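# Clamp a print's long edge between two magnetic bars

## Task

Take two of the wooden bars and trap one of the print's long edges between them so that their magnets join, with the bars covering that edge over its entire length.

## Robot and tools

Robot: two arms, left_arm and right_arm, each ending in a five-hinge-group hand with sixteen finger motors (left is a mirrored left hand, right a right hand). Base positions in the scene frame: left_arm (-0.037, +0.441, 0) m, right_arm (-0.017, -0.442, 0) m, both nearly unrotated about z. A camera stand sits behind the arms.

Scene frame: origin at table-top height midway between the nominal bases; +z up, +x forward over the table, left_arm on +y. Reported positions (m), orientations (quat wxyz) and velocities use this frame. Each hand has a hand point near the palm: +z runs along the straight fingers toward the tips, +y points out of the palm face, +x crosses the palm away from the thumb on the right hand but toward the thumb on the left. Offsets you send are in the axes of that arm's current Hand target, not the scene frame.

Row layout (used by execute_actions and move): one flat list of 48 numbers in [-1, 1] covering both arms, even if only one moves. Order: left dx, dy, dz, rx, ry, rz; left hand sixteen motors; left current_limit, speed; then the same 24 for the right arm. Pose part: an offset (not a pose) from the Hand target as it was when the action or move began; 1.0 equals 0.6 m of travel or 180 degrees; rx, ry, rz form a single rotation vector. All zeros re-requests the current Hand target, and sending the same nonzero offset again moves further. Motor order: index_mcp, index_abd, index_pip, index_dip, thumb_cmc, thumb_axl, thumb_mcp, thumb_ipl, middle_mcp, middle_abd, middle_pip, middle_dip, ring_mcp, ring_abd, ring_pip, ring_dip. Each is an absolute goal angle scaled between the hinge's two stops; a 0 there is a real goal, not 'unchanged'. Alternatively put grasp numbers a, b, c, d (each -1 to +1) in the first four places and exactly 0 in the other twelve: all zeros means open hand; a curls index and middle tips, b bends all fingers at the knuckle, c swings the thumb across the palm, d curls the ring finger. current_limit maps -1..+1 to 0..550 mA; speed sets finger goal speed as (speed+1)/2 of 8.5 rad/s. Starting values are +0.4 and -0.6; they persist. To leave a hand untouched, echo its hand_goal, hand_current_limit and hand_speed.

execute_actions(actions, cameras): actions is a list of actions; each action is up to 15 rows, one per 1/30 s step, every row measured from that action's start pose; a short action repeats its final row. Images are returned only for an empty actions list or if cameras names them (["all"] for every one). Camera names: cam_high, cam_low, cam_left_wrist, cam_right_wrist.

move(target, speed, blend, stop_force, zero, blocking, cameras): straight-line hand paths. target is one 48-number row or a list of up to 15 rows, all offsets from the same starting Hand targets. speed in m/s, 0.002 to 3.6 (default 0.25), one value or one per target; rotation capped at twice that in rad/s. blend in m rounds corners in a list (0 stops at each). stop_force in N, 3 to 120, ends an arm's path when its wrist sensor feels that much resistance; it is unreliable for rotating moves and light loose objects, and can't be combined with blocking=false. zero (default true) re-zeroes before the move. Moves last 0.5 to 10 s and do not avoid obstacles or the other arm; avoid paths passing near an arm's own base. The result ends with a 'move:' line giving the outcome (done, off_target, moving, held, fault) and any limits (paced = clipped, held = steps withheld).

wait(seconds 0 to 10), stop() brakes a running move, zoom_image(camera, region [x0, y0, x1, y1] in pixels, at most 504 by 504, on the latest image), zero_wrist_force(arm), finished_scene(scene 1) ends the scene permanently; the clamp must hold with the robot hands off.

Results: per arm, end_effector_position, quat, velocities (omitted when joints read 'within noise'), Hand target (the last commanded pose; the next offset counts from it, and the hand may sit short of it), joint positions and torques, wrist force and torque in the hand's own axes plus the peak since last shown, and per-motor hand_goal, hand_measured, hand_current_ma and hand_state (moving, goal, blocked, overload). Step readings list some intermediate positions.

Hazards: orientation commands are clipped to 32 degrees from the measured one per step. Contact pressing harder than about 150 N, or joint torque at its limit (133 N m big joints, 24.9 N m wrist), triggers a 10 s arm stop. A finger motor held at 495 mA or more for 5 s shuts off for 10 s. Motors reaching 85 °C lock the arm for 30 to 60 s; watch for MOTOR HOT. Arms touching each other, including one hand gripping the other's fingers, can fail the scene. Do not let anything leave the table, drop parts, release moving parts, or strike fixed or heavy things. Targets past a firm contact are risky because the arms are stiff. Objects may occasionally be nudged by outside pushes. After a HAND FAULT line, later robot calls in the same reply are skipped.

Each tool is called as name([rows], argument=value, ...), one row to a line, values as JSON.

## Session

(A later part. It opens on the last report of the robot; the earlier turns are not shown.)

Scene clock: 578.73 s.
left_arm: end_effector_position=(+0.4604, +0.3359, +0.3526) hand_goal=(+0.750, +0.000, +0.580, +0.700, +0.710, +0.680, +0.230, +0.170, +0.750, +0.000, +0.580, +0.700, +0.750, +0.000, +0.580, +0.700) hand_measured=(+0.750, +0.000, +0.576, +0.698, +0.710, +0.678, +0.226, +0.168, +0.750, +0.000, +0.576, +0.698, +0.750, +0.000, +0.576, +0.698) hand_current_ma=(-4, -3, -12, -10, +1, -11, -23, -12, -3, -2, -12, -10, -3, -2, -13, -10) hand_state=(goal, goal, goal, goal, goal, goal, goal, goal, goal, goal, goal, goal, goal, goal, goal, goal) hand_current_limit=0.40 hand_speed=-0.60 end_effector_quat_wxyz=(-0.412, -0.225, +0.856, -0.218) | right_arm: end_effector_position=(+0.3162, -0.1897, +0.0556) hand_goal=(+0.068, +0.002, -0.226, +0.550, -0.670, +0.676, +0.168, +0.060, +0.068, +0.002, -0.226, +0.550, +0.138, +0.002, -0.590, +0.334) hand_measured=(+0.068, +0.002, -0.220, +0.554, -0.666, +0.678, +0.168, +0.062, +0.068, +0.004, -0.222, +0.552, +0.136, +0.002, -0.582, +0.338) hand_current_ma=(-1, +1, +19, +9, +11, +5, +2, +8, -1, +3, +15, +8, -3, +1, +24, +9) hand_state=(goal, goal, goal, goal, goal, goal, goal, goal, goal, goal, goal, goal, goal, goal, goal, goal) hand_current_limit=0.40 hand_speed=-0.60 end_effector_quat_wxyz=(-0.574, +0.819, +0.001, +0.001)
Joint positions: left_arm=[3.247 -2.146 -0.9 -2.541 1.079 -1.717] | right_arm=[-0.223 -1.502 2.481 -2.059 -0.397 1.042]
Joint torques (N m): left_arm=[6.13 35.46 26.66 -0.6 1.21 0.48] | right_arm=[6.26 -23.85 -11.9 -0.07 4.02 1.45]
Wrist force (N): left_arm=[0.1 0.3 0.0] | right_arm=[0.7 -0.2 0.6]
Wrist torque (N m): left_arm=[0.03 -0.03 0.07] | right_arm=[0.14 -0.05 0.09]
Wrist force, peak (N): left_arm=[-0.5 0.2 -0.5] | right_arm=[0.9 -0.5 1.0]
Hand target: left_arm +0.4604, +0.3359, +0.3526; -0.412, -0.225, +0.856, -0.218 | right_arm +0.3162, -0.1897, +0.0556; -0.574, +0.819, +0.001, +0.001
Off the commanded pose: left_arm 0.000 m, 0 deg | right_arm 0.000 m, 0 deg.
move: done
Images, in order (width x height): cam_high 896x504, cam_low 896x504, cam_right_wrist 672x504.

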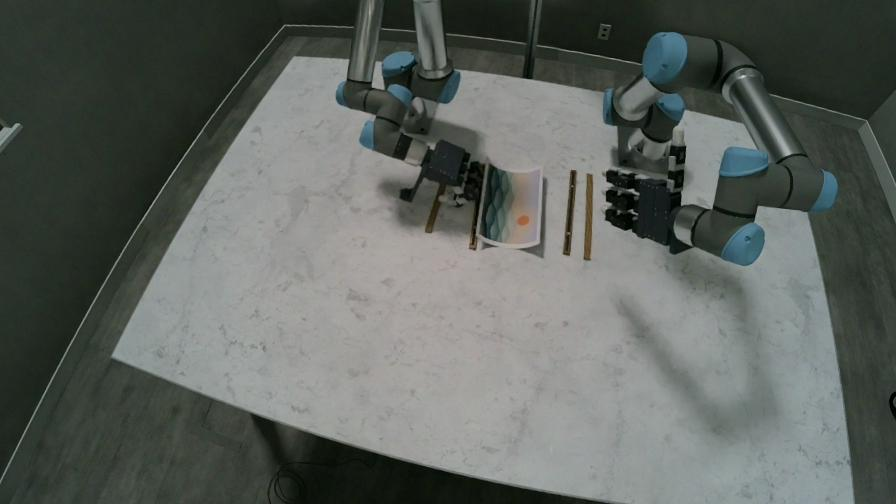

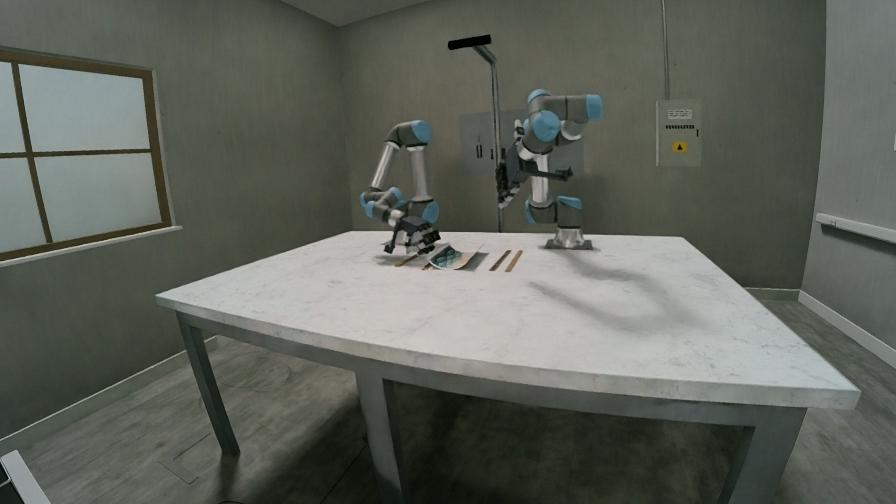

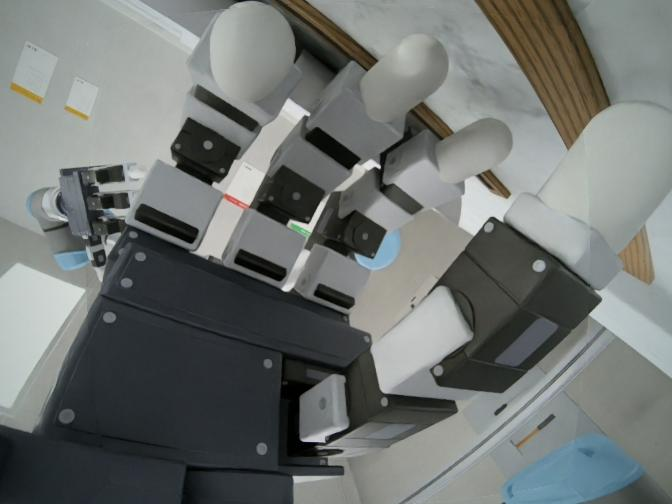

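move(target=[0,0,0,0,0,0, 0,0,0,0,0,0,0,0,0,0,0,0,0,0,0,0, 0.4,-0.6, 0,0.0251,0.0091,0,0,0, 0.0685,0.001,-0.2263,0.5507,-0.671,0.6766,0.1685,0.0595,0.0685,0.001,-0.2263,0.5507,0.137,0.001,-0.591,0.333, 0.4,-0.6], speed=0.006, stop_force=3, cameras=["cam_high","cam_low","cam_right_wrist"])

zoom_image(camera="cam_right_wrist", region=[330, 0, 672, 260])

zoom_image(camera="cam_high", region=[400, 130, 500, 250])

Scene clock: 586.30 s.
left_arm: end_effector_position=(+0.4604, +0.3359, +0.3526) hand_goal=(+0.750, +0.000, +0.580, +0.700, +0.710, +0.680, +0.230, +0.170, +0.750, +0.000, +0.580, +0.700, +0.750, +0.000, +0.580, +0.700) hand_measured=(+0.750, +0.000, +0.576, +0.698, +0.710, +0.678, +0.226, +0.168, +0.750, +0.000, +0.576, +0.698, +0.750, +0.000, +0.576, +0.698) hand_current_ma=(-4, -3, -12, -10, +1, -11, -23, -12, -3, -2, -12, -10, -3, -2, -13, -10) hand_state=(goal, goal, goal, goal, goal, goal, goal, goal, goal, goal, goal, goal, goal, goal, goal, goal) hand_current_limit=0.40 hand_speed=-0.60 end_effector_quat_wxyz=(-0.412, -0.225, +0.856, -0.218) | right_arm: end_effector_position=(+0.3163, -0.1897, +0.0476) hand_goal=(+0.068, +0.002, -0.226, +0.550, -0.670, +0.676, +0.168, +0.060, +0.068, +0.002, -0.226, +0.550, +0.138, +0.002, -0.590, +0.334) hand_measured=(+0.068, +0.002, -0.228, +0.550, -0.666, +0.678, +0.168, +0.062, +0.068, +0.004, -0.224, +0.552, +0.136, +0.002, -0.582, +0.338) hand_current_ma=(+1, +1, -5, -1, +11, +5, +2, +8, +1, +3, +3, +3, -3, +1, +24, +9) hand_state=(goal, goal, goal, goal, goal, goal, goal, goal, goal, goal, goal, goal, goal, goal, goal, goal) hand_current_limit=0.40 hand_speed=-0.60 end_effector_quat_wxyz=(-0.574, +0.819, +0.001, +0.001)
Joint positions: left_arm=[3.247 -2.146 -0.9 -2.541 1.079 -1.717] | right_arm=[-0.223 -1.476 2.489 -2.093 -0.397 1.042]
Joint torques (N m): left_arm=[5.27 35.77 27.92 -0.69 1.23 0.35] | right_arm=[-0.1 -24.78 -19.93 0.28 -0.5 0.63]
Wrist force (N): left_arm=[-0.3 0.5 -0.4] | right_arm=[0.6 -0.5 1.1]
Wrist torque (N m): left_arm=[0.09 0.03 0.02] | right_arm=[0.07 -0.05 0.07]
Wrist force, peak (N): left_arm=[-0.5 0.5 -0.5] | right_arm=[0.5 -5.3 1.3]
Hand target: left_arm +0.4604, +0.3359, +0.3526; -0.412, -0.225, +0.856, -0.218 | right_arm +0.3162, -0.1897, +0.0476; -0.574, +0.819, +0.001, +0.001 (not the last commanded pose)
Off the commanded pose: left_arm 0.000 m, 0 deg | right_arm 0.008 m, 0 deg.
move: contact (right_arm)
Images, in order (width x height): cam_high 896x504, cam_low 896x504, cam_right_wrist 672x504.

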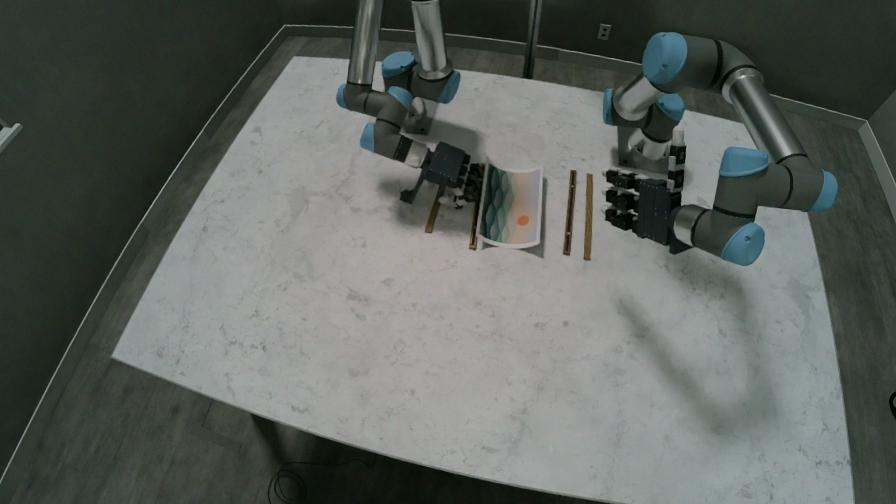

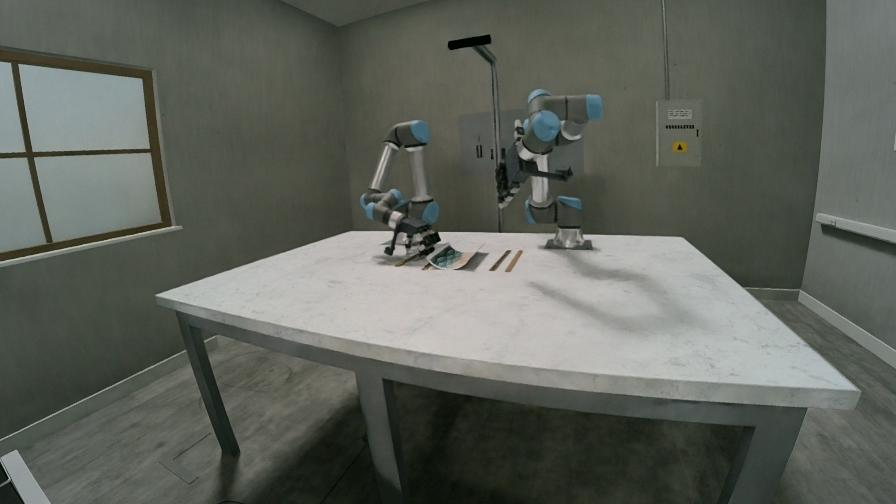

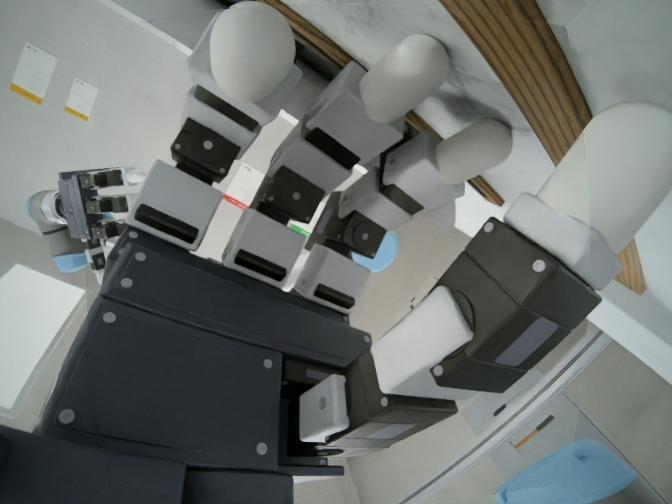

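Scaled by 1.474 from the camera's 672x504 image, which has a finer 960x720 frame.

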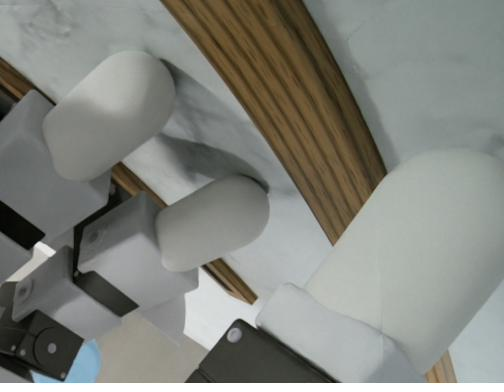

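Scaled by 4.200 from the camera's 896x504 image, which has a finer 1280x720 frame.

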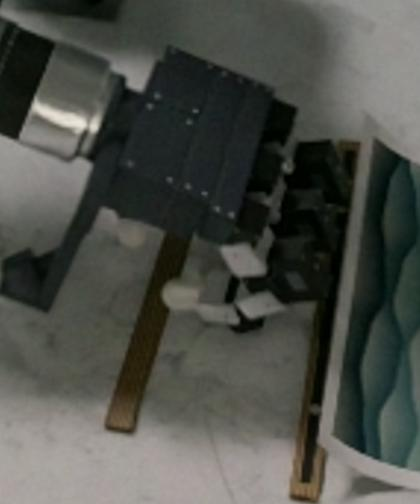

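move(target=[0,0,0,0,0,0, 0,0,0,0,0,0,0,0,0,0,0,0,0,0,0,0, 0.4,-0.6, 0,-0.0036,-0.0013,0,0,0, 0.0685,0.001,-0.2263,0.5507,-0.671,0.6766,0.1685,0.0595,0.0685,0.001,-0.2263,0.5507,0.137,0.001,-0.591,0.333, 0.4,-0.6], speed=0.02)

move(target=[0,0,0,0,0,0, 0,0,0,0,0,0,0,0,0,0,0,0,0,0,0,0, 0.4,-0.6, 0,0,0,0,0,0, 0.0685,0.001,-0.2263,0.5507,-0.671,0.6766,-0.15,0.0595,0.0685,0.001,-0.2263,0.5507,0.137,0.001,-0.591,0.333, 0.2,-0.93], speed=0.02, cameras=["cam_high","cam_low","cam_right_wrist"])

zoom_image(camera="cam_right_wrist", region=[330, 0, 672, 260])

zoom_image(camera="cam_high", region=[400, 130, 500, 250])

Scene clock: 603.77 s.
left_arm: end_effector_position=(+0.4604, +0.3359, +0.3526) hand_goal=(+0.750, +0.000, +0.580, +0.700, +0.710, +0.680, +0.230, +0.170, +0.750, +0.000, +0.580, +0.700, +0.750, +0.000, +0.580, +0.700) hand_measured=(+0.750, +0.000, +0.576, +0.698, +0.710, +0.678, +0.226, +0.168, +0.750, +0.000, +0.576, +0.698, +0.750, +0.000, +0.576, +0.698) hand_current_ma=(-4, -3, -12, -10, +1, -11, -23, -12, -3, -2, -12, -10, -3, -2, -13, -10) hand_state=(goal, goal, goal, goal, goal, goal, goal, goal, goal, goal, goal, goal, goal, goal, goal, goal) hand_current_limit=0.40 hand_speed=-0.60 end_effector_quat_wxyz=(-0.412, -0.225, +0.856, -0.218) | right_arm: end_effector_position=(+0.3162, -0.1897, +0.0499) hand_goal=(+0.068, +0.002, -0.226, +0.550, -0.670, +0.676, +0.168, +0.060, +0.068, +0.002, -0.226, +0.550, +0.138, +0.002, -0.590, +0.334) hand_measured=(+0.068, +0.002, -0.228, +0.550, -0.666, +0.678, +0.168, +0.062, +0.068, +0.004, -0.224, +0.552, +0.136, +0.002, -0.582, +0.338) hand_current_ma=(+1, +1, -5, -1, +11, +5, +2, +8, +1, +3, +3, +3, -3, +1, +24, +9) hand_state=(goal, goal, goal, goal, goal, goal, goal, goal, goal, goal, goal, goal, goal, goal, goal, goal) hand_current_limit=0.40 hand_speed=-0.60 end_effector_quat_wxyz=(-0.574, +0.819, +0.001, +0.001)
Joint positions: left_arm=[3.247 -2.146 -0.9 -2.541 1.079 -1.717] | right_arm=[-0.223 -1.483 2.487 -2.083 -0.397 1.042]
Joint torques (N m): left_arm=[5.84 35.54 27.67 -0.61 1.21 0.26] | right_arm=[5.56 -16.17 -18.03 -0.98 -0.94 0.81]
Wrist force (N): left_arm=[-0.5 0.3 -0.6] | right_arm=[0.7 -0.4 0.9]
Wrist torque (N m): left_arm=[0.09 0.04 0.01] | right_arm=[0.10 -0.07 0.09]
Wrist force, peak (N): left_arm=[-0.3 0.3 -0.9] | right_arm=[1.0 -0.6 1.1]
Hand target: left_arm +0.4604, +0.3359, +0.3526; -0.412, -0.225, +0.856, -0.218 | right_arm +0.3162, -0.1897, +0.0499; -0.574, +0.819, +0.001, +0.001
Off the commanded pose: left_arm 0.000 m, 0 deg | right_arm 0.000 m, 0 deg.
move: done

Scene clock: 605.67 s.
left_arm: end_effector_position=(+0.4604, +0.3359, +0.3526) hand_goal=(+0.750, +0.000, +0.580, +0.700, +0.710, +0.680, +0.230, +0.170, +0.750, +0.000, +0.580, +0.700, +0.750, +0.000, +0.580, +0.700) hand_measured=(+0.750, +0.000, +0.576, +0.698, +0.710, +0.678, +0.226, +0.168, +0.750, +0.000, +0.576, +0.698, +0.750, +0.000, +0.576, +0.698) hand_current_ma=(-4, -3, -12, -10, +1, -11, -23, -12, -3, -2, -12, -10, -3, -2, -13, -10) hand_state=(goal, goal, goal, goal, goal, goal, goal, goal, goal, goal, goal, goal, goal, goal, goal, goal) hand_current_limit=0.40 hand_speed=-0.60 end_effector_quat_wxyz=(-0.412, -0.225, +0.856, -0.218) | right_arm: end_effector_position=(+0.3162, -0.1897, +0.0499) hand_goal=(+0.068, +0.002, -0.226, +0.550, -0.670, +0.676, -0.150, +0.060, +0.068, +0.002, -0.226, +0.550, +0.138, +0.002, -0.590, +0.334) hand_measured=(+0.068, +0.002, -0.228, +0.550, -0.666, +0.678, -0.146, +0.062, +0.068, +0.004, -0.224, +0.552, +0.136, +0.002, -0.582, +0.338) hand_current_ma=(+1, +1, -5, -1, +11, +5, +20, +8, +1, +3, +3, +3, -3, +1, +24, +9) hand_state=(goal, goal, goal, goal, goal, goal, goal, goal, goal, goal, goal, goal, goal, goal, goal, goal) hand_current_limit=0.20 hand_speed=-0.93 end_effector_quat_wxyz=(-0.574, +0.819, +0.001, +0.001)
Joint positions: left_arm=[3.247 -2.146 -0.9 -2.541 1.079 -1.717] | right_arm=[-0.223 -1.483 2.487 -2.083 -0.397 1.042]
Joint torques (N m): left_arm=[5.58 35.8 27.4 -0.59 1.27 0.33] | right_arm=[1.29 -9.78 -7.3 -3.71 -0.43 -0.71]
Wrist force (N): left_arm=[-0.1 0.2 -0.2] | right_arm=[0.6 -0.6 1.0]
Wrist torque (N m): left_arm=[0.05 0.00 0.05] | right_arm=[0.05 -0.05 0.07]
Wrist force, peak (N): left_arm=[-0.3 0.4 -0.6] | right_arm=[0.7 -1.0 1.2]
Hand target: left_arm +0.4604, +0.3359, +0.3526; -0.412, -0.225, +0.856, -0.218 | right_arm +0.3162, -0.1897, +0.0499; -0.574, +0.819, +0.001, +0.001
Off the commanded pose: left_arm 0.000 m, 0 deg | right_arm 0.000 m, 0 deg.
move: done
Images, in order (width x height): cam_high 896x504, cam_low 896x504, cam_right_wrist 672x504.

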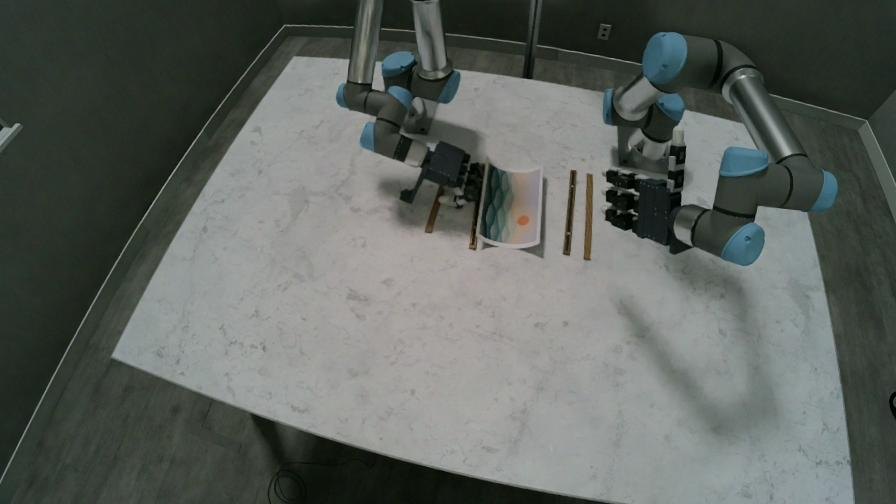

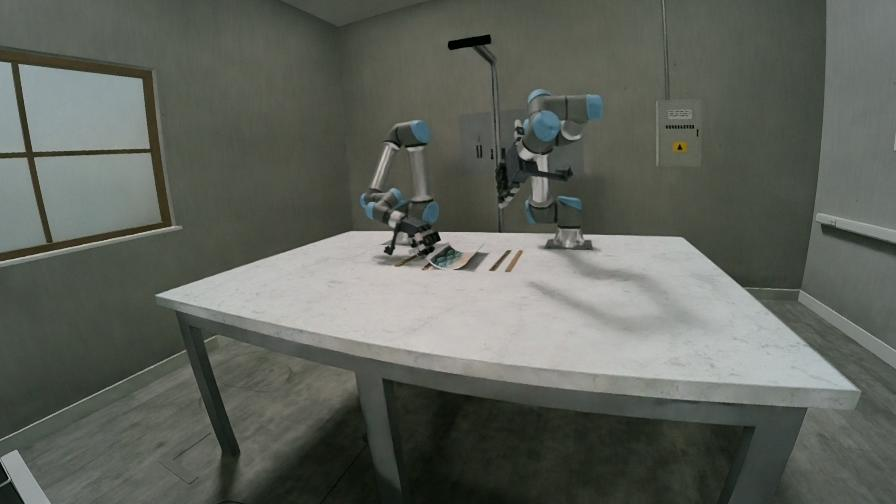

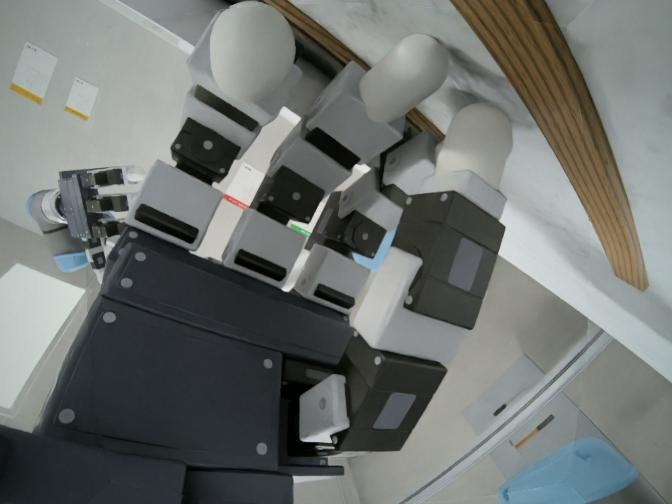

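Scaled by 1.474 from the camera's 672x504 image, which has a finer 960x720 frame.

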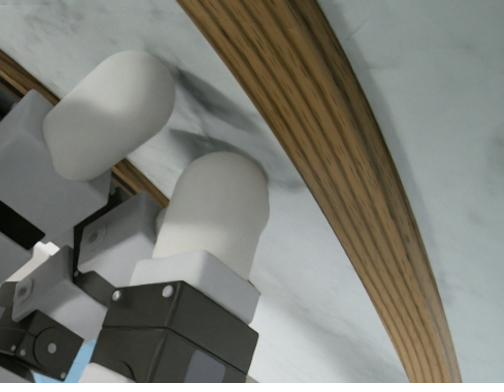

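Scaled by 4.200 from the camera's 896x504 image, which has a finer 1280x720 frame.

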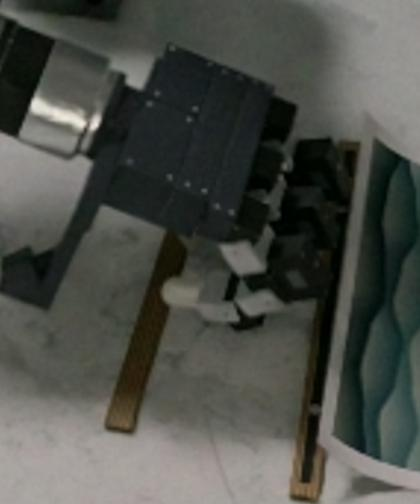

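zoom_image(camera="cam_low", region=[385, 225, 455, 275])

Scaled by 7.200 from the camera's 896x504 image, which has a finer 1280x720 frame.

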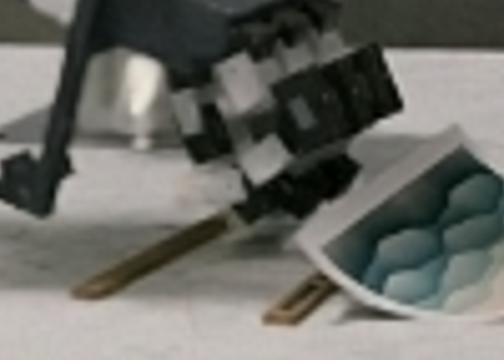

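move(target=[0,0,0,0,0,0, 0,0,0,0,0,0,0,0,0,0,0,0,0,0,0,0, 0.4,-0.6, 0,0,0,0,0,0, 0.0685,0.001,-0.2263,0.5507,-0.671,0.6766,0.2247,0.0595,0.0685,0.001,-0.2263,0.5507,0.137,0.001,-0.591,0.333, 0.2,-0.85], speed=0.02)

move(target=[0,0,0,0,0,0, 0,0,0,0,0,0,0,0,0,0,0,0,0,0,0,0, 0.4,-0.6, 0,-0.033,-0.0067,0.0333,0,0, 0.0685,0.001,-0.2263,0.5507,-0.671,0.6766,0.2247,0.0595,0.0685,0.001,-0.2263,0.5507,0.137,0.001,-0.591,0.333, 0.2,-0.85], speed=0.04, cameras=["cam_high","cam_right_wrist"])

zoom_image(camera="cam_high", region=[400, 130, 500, 250])

Scene clock: 685.13 s.
left_arm: end_effector_position=(+0.4604, +0.3359, +0.3526) hand_goal=(+0.750, +0.000, +0.580, +0.700, +0.710, +0.680, +0.230, +0.170, +0.750, +0.000, +0.580, +0.700, +0.750, +0.000, +0.580, +0.700) hand_measured=(+0.750, +0.000, +0.576, +0.698, +0.710, +0.678, +0.226, +0.168, +0.750, +0.000, +0.576, +0.698, +0.750, +0.000, +0.576, +0.698) hand_current_ma=(-4, -3, -12, -10, +1, -11, -23, -12, -3, -2, -12, -10, -3, -2, -13, -10) hand_state=(goal, goal, goal, goal, goal, goal, goal, goal, goal, goal, goal, goal, goal, goal, goal, goal) hand_current_limit=0.40 hand_speed=-0.60 end_effector_quat_wxyz=(-0.412, -0.225, +0.856, -0.218) | right_arm: end_effector_position=(+0.3162, -0.1897, +0.0499) hand_goal=(+0.068, +0.002, -0.226, +0.550, -0.670, +0.676, +0.224, +0.060, +0.068, +0.002, -0.226, +0.550, +0.138, +0.002, -0.590, +0.334) hand_measured=(+0.068, +0.002, -0.228, +0.550, -0.666, +0.678, +0.220, +0.062, +0.068, +0.004, -0.224, +0.552, +0.136, +0.002, -0.582, +0.338) hand_current_ma=(+1, +1, -5, -1, +11, +5, -21, +8, +1, +3, +3, +3, -3, +1, +24, +9) hand_state=(goal, goal, goal, goal, goal, goal, goal, goal, goal, goal, goal, goal, goal, goal, goal, goal) hand_current_limit=0.20 hand_speed=-0.85 end_effector_quat_wxyz=(-0.574, +0.819, +0.001, +0.001)
Joint positions: left_arm=[3.247 -2.146 -0.9 -2.541 1.079 -1.717] | right_arm=[-0.223 -1.483 2.487 -2.083 -0.397 1.042]
Joint torques (N m): left_arm=[5.3 35.73 27.72 -0.54 1.21 0.3] | right_arm=[-3.89 -9.61 -7.26 -3.59 3.49 -0.67]
Wrist force (N): left_arm=[-0.3 0.2 -0.4] | right_arm=[0.5 -0.4 0.6]
Wrist torque (N m): left_arm=[0.05 0.02 0.03] | right_arm=[0.12 -0.03 0.07]
Wrist force, peak (N): left_arm=[-0.3 0.5 -0.9] | right_arm=[0.9 -0.9 1.1]
Hand target: left_arm +0.4604, +0.3359, +0.3526; -0.412, -0.225, +0.856, -0.218 | right_arm +0.3162, -0.1897, +0.0499; -0.574, +0.819, +0.001, +0.001
Off the commanded pose: left_arm 0.000 m, 0 deg | right_arm 0.000 m, 0 deg.
move: done

Scene clock: 686.80 s.
left_arm: end_effector_position=(+0.4604, +0.3359, +0.3526) hand_goal=(+0.750, +0.000, +0.580, +0.700, +0.710, +0.680, +0.230, +0.170, +0.750, +0.000, +0.580, +0.700, +0.750, +0.000, +0.580, +0.700) hand_measured=(+0.750, +0.000, +0.576, +0.698, +0.710, +0.678, +0.226, +0.168, +0.750, +0.000, +0.576, +0.698, +0.750, +0.000, +0.576, +0.698) hand_current_ma=(-4, -3, -12, -10, +1, -11, -23, -12, -3, -2, -12, -10, -3, -2, -13, -10) hand_state=(goal, goal, goal, goal, goal, goal, goal, goal, goal, goal, goal, goal, goal, goal, goal, goal) hand_current_limit=0.40 hand_speed=-0.60 end_effector_quat_wxyz=(-0.412, -0.225, +0.856, -0.218) | right_arm: end_effector_position=(+0.3163, -0.1868, +0.0699) hand_goal=(+0.068, +0.002, -0.226, +0.550, -0.670, +0.676, +0.224, +0.060, +0.068, +0.002, -0.226, +0.550, +0.138, +0.002, -0.590, +0.334) hand_measured=(+0.068, +0.002, -0.228, +0.550, -0.666, +0.678, +0.220, +0.062, +0.068, +0.004, -0.224, +0.552, +0.136, +0.002, -0.582, +0.338) hand_current_ma=(-2, +1, -5, -1, +11, +5, -17, +8, -2, +3, +3, +3, -3, +1, +24, +9) hand_state=(goal, goal, goal, goal, goal, goal, goal, goal, goal, goal, goal, goal, goal, goal, goal, goal) hand_current_limit=0.20 hand_speed=-0.85 end_effector_quat_wxyz=(-0.616, +0.788, +0.001, +0.001)
Joint positions: left_arm=[3.247 -2.146 -0.9 -2.541 1.079 -1.717] | right_arm=[-0.26 -1.519 2.436 -1.741 -0.334 0.792]
Joint torques (N m): left_arm=[5.49 35.63 27.32 -0.65 1.25 0.27] | right_arm=[4.3 -8.96 -5.78 -3.96 -1.27 1.78]
Wrist force (N): left_arm=[-0.3 0.4 -0.4] | right_arm=[0.9 -1.2 0.9]
Wrist torque (N m): left_arm=[0.09 0.02 0.03] | right_arm=[-0.02 -0.10 0.09]
Wrist force, peak (N): left_arm=[-0.5 0.5 -0.5] | right_arm=[0.8 -1.1 1.4]
Hand target: left_arm +0.4604, +0.3359, +0.3526; -0.412, -0.225, +0.856, -0.218 | right_arm +0.3162, -0.1867, +0.0698; -0.616, +0.788, +0.001, +0.001
Off the commanded pose: left_arm 0.000 m, 0 deg | right_arm 0.000 m, 0 deg.
move: done
Images, in order (width x height): cam_high 896x504, cam_right_wrist 672x504.

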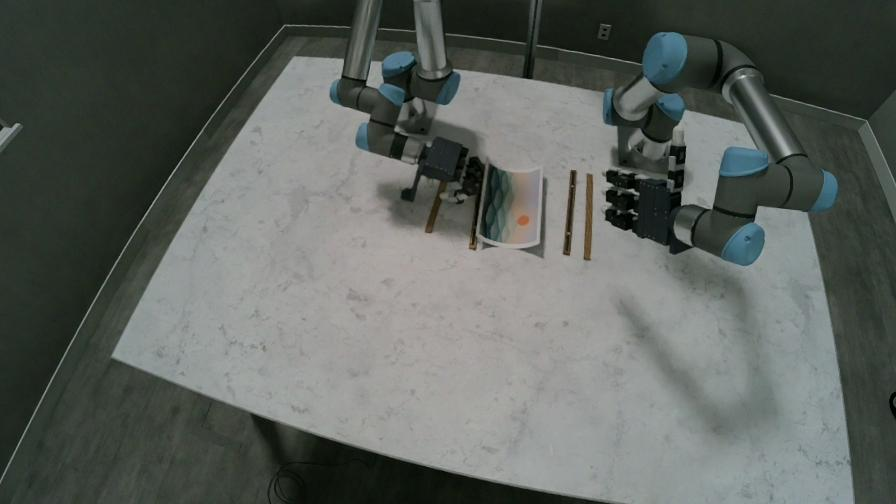

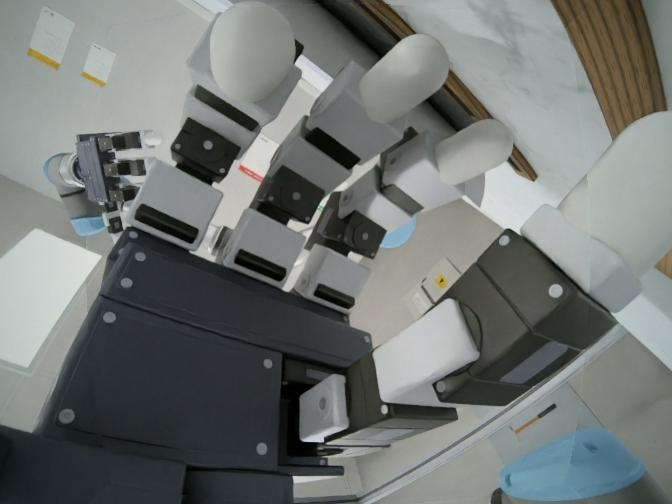

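Scaled by 4.200 from the camera's 896x504 image, which has a finer 1280x720 frame.

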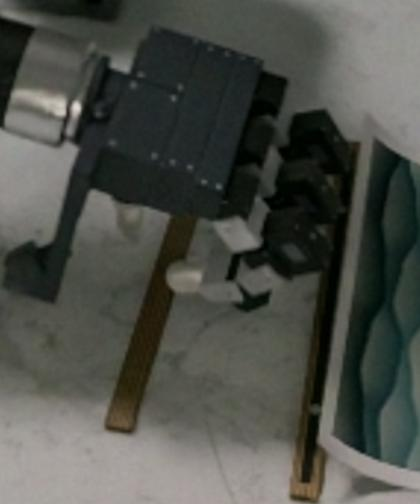

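move(target=[0,0,0,0,0,0, 0,0,0,0,0,0,0,0,0,0,0,0,0,0,0,0, 0.4,-0.6, 0,0.0356,0.0089,0,0,0, 0.0685,0.001,-0.2263,0.5507,-0.671,0.6766,0.2247,0.0595,0.0685,0.001,-0.2263,0.5507,0.137,0.001,-0.591,0.333, 0.2,-0.85], speed=0.008, stop_force=3, cameras=["cam_high","cam_right_wrist"])

zoom_image(camera="cam_high", region=[400, 130, 500, 250])

zoom_image(camera="cam_right_wrist", region=[330, 0, 672, 260])

Scene clock: 700.17 s.
left_arm: end_effector_position=(+0.4604, +0.3359, +0.3526) hand_goal=(+0.750, +0.000, +0.580, +0.700, +0.710, +0.680, +0.230, +0.170, +0.750, +0.000, +0.580, +0.700, +0.750, +0.000, +0.580, +0.700) hand_measured=(+0.750, +0.000, +0.576, +0.698, +0.710, +0.678, +0.226, +0.168, +0.750, +0.000, +0.576, +0.698, +0.750, +0.000, +0.576, +0.698) hand_current_ma=(-4, -3, -12, -10, +1, -11, -23, -12, -3, -2, -12, -10, -3, -2, -13, -10) hand_state=(goal, goal, goal, goal, goal, goal, goal, goal, goal, goal, goal, goal, goal, goal, goal, goal) hand_current_limit=0.40 hand_speed=-0.60 end_effector_quat_wxyz=(-0.412, -0.225, +0.856, -0.218) | right_arm: end_effector_position=(+0.3162, -0.1867, +0.0479) hand_goal=(+0.068, +0.002, -0.226, +0.550, -0.670, +0.676, +0.224, +0.060, +0.068, +0.002, -0.226, +0.550, +0.138, +0.002, -0.590, +0.334) hand_measured=(+0.068, +0.002, -0.228, +0.550, -0.666, +0.678, +0.222, +0.060, +0.068, +0.004, -0.224, +0.552, +0.136, +0.002, -0.582, +0.338) hand_current_ma=(-2, +1, -5, -1, +11, +5, -10, -1, -2, +3, +3, +3, -3, +1, +24, +9) hand_state=(goal, goal, goal, goal, goal, goal, goal, goal, goal, goal, goal, goal, goal, goal, goal, goal) hand_current_limit=0.20 hand_speed=-0.85 end_effector_quat_wxyz=(-0.616, +0.788, +0.001, +0.001)
Joint positions: left_arm=[3.247 -2.146 -0.9 -2.541 1.079 -1.717] | right_arm=[-0.259 -1.452 2.457 -1.828 -0.335 0.792]
Joint torques (N m): left_arm=[5.39 35.38 26.9 -0.55 1.27 0.3] | right_arm=[4.41 -24.82 -16.39 0.75 2.71 -0.17]
Wrist force (N): left_arm=[0.1 0.2 -0.3] | right_arm=[0.3 -4.3 0.4]
Wrist torque (N m): left_arm=[0.05 -0.02 0.06] | right_arm=[-0.29 -0.05 0.07]
Wrist force, peak (N): left_arm=[-0.8 0.5 -0.5] | right_arm=[0.3 -5.4 0.3]
Hand target: left_arm +0.4604, +0.3359, +0.3526; -0.412, -0.225, +0.856, -0.218 | right_arm +0.3162, -0.1867, +0.0479; -0.616, +0.788, +0.001, +0.001
Off the commanded pose: left_arm 0.000 m, 0 deg | right_arm 0.000 m, 0 deg.
move: contact (right_arm)
Images, in order (width x height): cam_high 896x504, cam_right_wrist 672x504.

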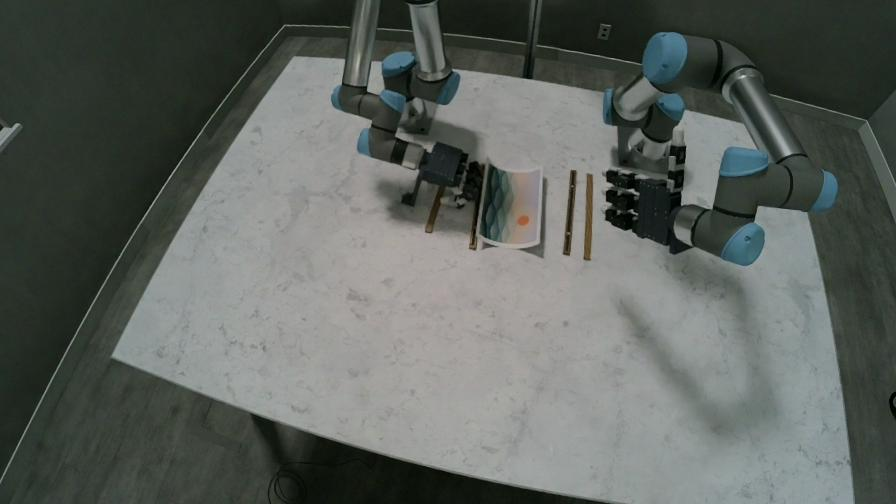

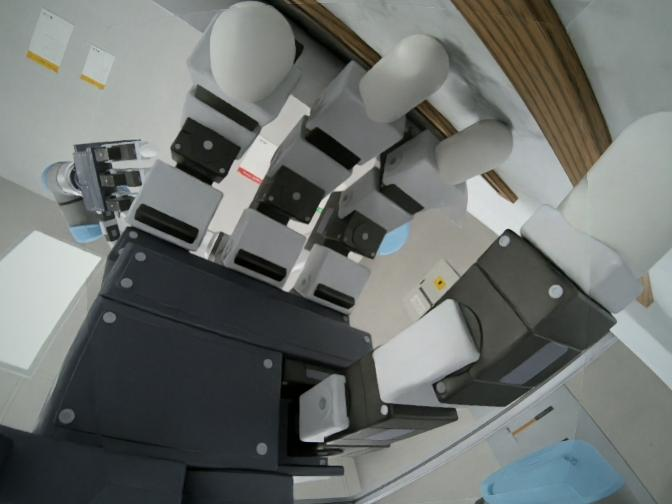

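Scaled by 4.200 from the camera's 896x504 image, which has a finer 1280x720 frame.

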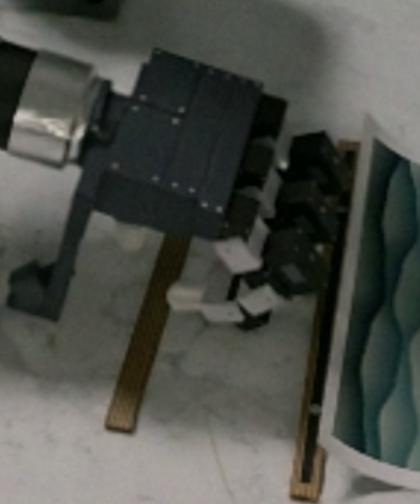

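Scaled by 1.474 from the camera's 672x504 image, which has a finer 960x720 frame.

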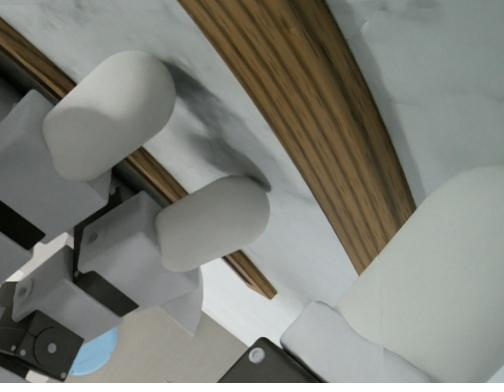

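move(target=[0,0,0,0,0,0, 0,0,0,0,0,0,0,0,0,0,0,0,0,0,0,0, 0.4,-0.6, 0,-0.0041,-0.001,0,0,0, 0.0685,0.001,-0.2263,0.5507,-0.671,0.6766,0.2247,0.0595,0.0685,0.001,-0.2263,0.5507,0.137,0.001,-0.591,0.333, 0.2,-0.93], speed=0.02)

move(target=[0,0,0,0,0,0, 0,0,0,0,0,0,0,0,0,0,0,0,0,0,0,0, 0.4,-0.6, 0,0,0,0,0,0, 0.0685,0.001,-0.2263,0.5507,-0.671,0.6766,-0.1,0.0595,0.0685,0.001,-0.2263,0.5507,0.137,0.001,-0.591,0.333, 0.2,-0.93], speed=0.02, cameras=["cam_high","cam_low","cam_right_wrist"])

zoom_image(camera="cam_high", region=[400, 130, 500, 250])

zoom_image(camera="cam_right_wrist", region=[330, 0, 672, 260])

Scene clock: 711.20 s.
left_arm: end_effector_position=(+0.4604, +0.3359, +0.3526) hand_goal=(+0.750, +0.000, +0.580, +0.700, +0.710, +0.680, +0.230, +0.170, +0.750, +0.000, +0.580, +0.700, +0.750, +0.000, +0.580, +0.700) hand_measured=(+0.750, +0.000, +0.576, +0.698, +0.710, +0.678, +0.226, +0.168, +0.750, +0.000, +0.576, +0.698, +0.750, +0.000, +0.576, +0.698) hand_current_ma=(-4, -3, -12, -10, +1, -11, -23, -12, -3, -2, -12, -10, -3, -2, -13, -10) hand_state=(goal, goal, goal, goal, goal, goal, goal, goal, goal, goal, goal, goal, goal, goal, goal, goal) hand_current_limit=0.40 hand_speed=-0.60 end_effector_quat_wxyz=(-0.412, -0.225, +0.856, -0.218) | right_arm: end_effector_position=(+0.3162, -0.1867, +0.0504) hand_goal=(+0.068, +0.002, -0.226, +0.550, -0.670, +0.676, +0.224, +0.060, +0.068, +0.002, -0.226, +0.550, +0.138, +0.002, -0.590, +0.334) hand_measured=(+0.068, +0.002, -0.228, +0.550, -0.666, +0.678, +0.222, +0.060, +0.068, +0.004, -0.224, +0.552, +0.136, +0.002, -0.582, +0.338) hand_current_ma=(-2, +1, -5, -1, +11, +5, -10, -1, -2, +3, +3, +3, -3, +1, +24, +9) hand_state=(goal, goal, goal, goal, goal, goal, goal, goal, goal, goal, goal, goal, goal, goal, goal, goal) hand_current_limit=0.20 hand_speed=-0.93 end_effector_quat_wxyz=(-0.616, +0.788, +0.001, +0.001)
Joint positions: left_arm=[3.247 -2.146 -0.9 -2.541 1.079 -1.717] | right_arm=[-0.259 -1.46 2.455 -1.818 -0.335 0.792]
Joint torques (N m): left_arm=[5.21 35.04 27.98 -0.53 1.33 0.43] | right_arm=[1.84 -16.95 -17.33 -0.49 -0.33 0.69]
Wrist force (N): left_arm=[-0.4 0.1 -0.5] | right_arm=[0.9 -0.7 0.7]
Wrist torque (N m): left_arm=[0.05 0.03 0.03] | right_arm=[0.07 -0.11 0.08]
Wrist force, peak (N): left_arm=[-0.9 0.3 -0.7] | right_arm=[0.3 -4.8 0.6]
Hand target: left_arm +0.4604, +0.3359, +0.3526; -0.412, -0.225, +0.856, -0.218 | right_arm +0.3162, -0.1867, +0.0504; -0.616, +0.788, +0.001, +0.001
Off the commanded pose: left_arm 0.000 m, 0 deg | right_arm 0.000 m, 0 deg.
move: done

Scene clock: 713.13 s.
left_arm: end_effector_position=(+0.4604, +0.3359, +0.3526) hand_goal=(+0.750, +0.000, +0.580, +0.700, +0.710, +0.680, +0.230, +0.170, +0.750, +0.000, +0.580, +0.700, +0.750, +0.000, +0.580, +0.700) hand_measured=(+0.750, +0.000, +0.576, +0.698, +0.710, +0.678, +0.226, +0.168, +0.750, +0.000, +0.576, +0.698, +0.750, +0.000, +0.576, +0.698) hand_current_ma=(-4, -3, -12, -10, +1, -11, -23, -12, -3, -2, -12, -10, -3, -2, -13, -10) hand_state=(goal, goal, goal, goal, goal, goal, goal, goal, goal, goal, goal, goal, goal, goal, goal, goal) hand_current_limit=0.40 hand_speed=-0.60 end_effector_quat_wxyz=(-0.412, -0.225, +0.856, -0.218) | right_arm: end_effector_position=(+0.3162, -0.1867, +0.0504) hand_goal=(+0.068, +0.002, -0.226, +0.550, -0.670, +0.676, -0.100, +0.060, +0.068, +0.002, -0.226, +0.550, +0.138, +0.002, -0.590, +0.334) hand_measured=(+0.068, +0.002, -0.228, +0.550, -0.666, +0.678, -0.094, +0.060, +0.068, +0.004, -0.224, +0.552, +0.136, +0.002, -0.582, +0.338) hand_current_ma=(-2, +1, -5, -1, +11, +5, +21, -1, -2, +3, +3, +3, -3, +1, +24, +9) hand_state=(goal, goal, goal, goal, goal, goal, goal, goal, goal, goal, goal, goal, goal, goal, goal, goal) hand_current_limit=0.20 hand_speed=-0.93 end_effector_quat_wxyz=(-0.616, +0.788, +0.001, +0.001)
Joint positions: left_arm=[3.247 -2.146 -0.9 -2.541 1.079 -1.717] | right_arm=[-0.259 -1.46 2.455 -1.818 -0.335 0.792]
Joint torques (N m): left_arm=[5.04 35.65 27.43 -0.48 1.24 0.39] | right_arm=[6.39 -10.44 -6.91 -3.35 2.1 -0.69]
Wrist force (N): left_arm=[-0.3 0.2 -0.3] | right_arm=[0.7 -0.9 1.0]
Wrist torque (N m): left_arm=[0.05 0.03 0.04] | right_arm=[0.00 -0.09 0.08]
Wrist force, peak (N): left_arm=[-0.1 0.2 -0.8] | right_arm=[1.0 -0.8 1.3]
Hand target: left_arm +0.4604, +0.3359, +0.3526; -0.412, -0.225, +0.856, -0.218 | right_arm +0.3162, -0.1867, +0.0504; -0.616, +0.788, +0.001, +0.001
Off the commanded pose: left_arm 0.000 m, 0 deg | right_arm 0.000 m, 0 deg.
move: done
Images, in order (width x height): cam_high 896x504, cam_low 896x504, cam_right_wrist 672x504.

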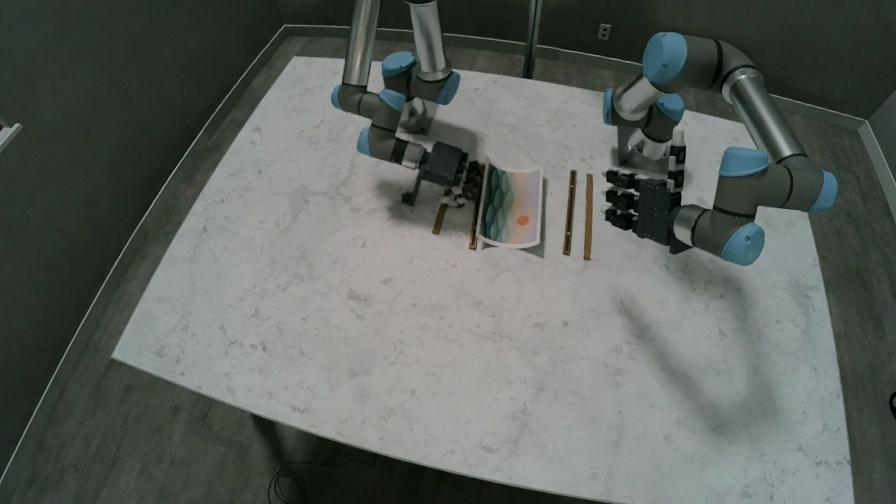

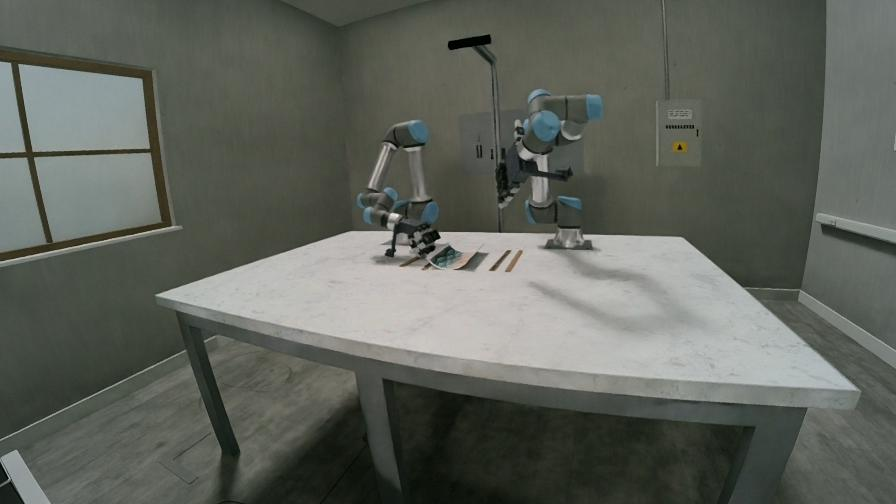

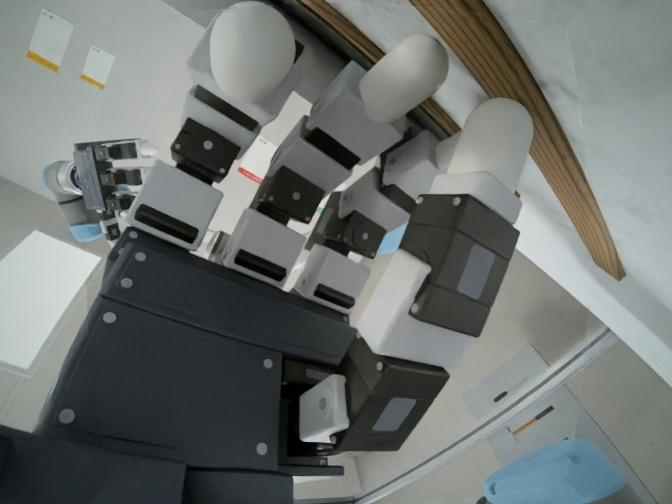

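Scaled by 4.200 from the camera's 896x504 image, which has a finer 1280x720 frame.

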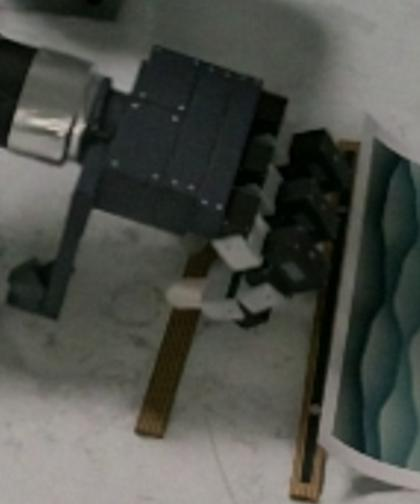

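Scaled by 1.474 from the camera's 672x504 image, which has a finer 960x720 frame.

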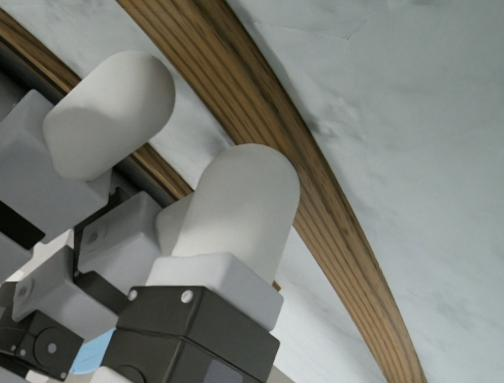

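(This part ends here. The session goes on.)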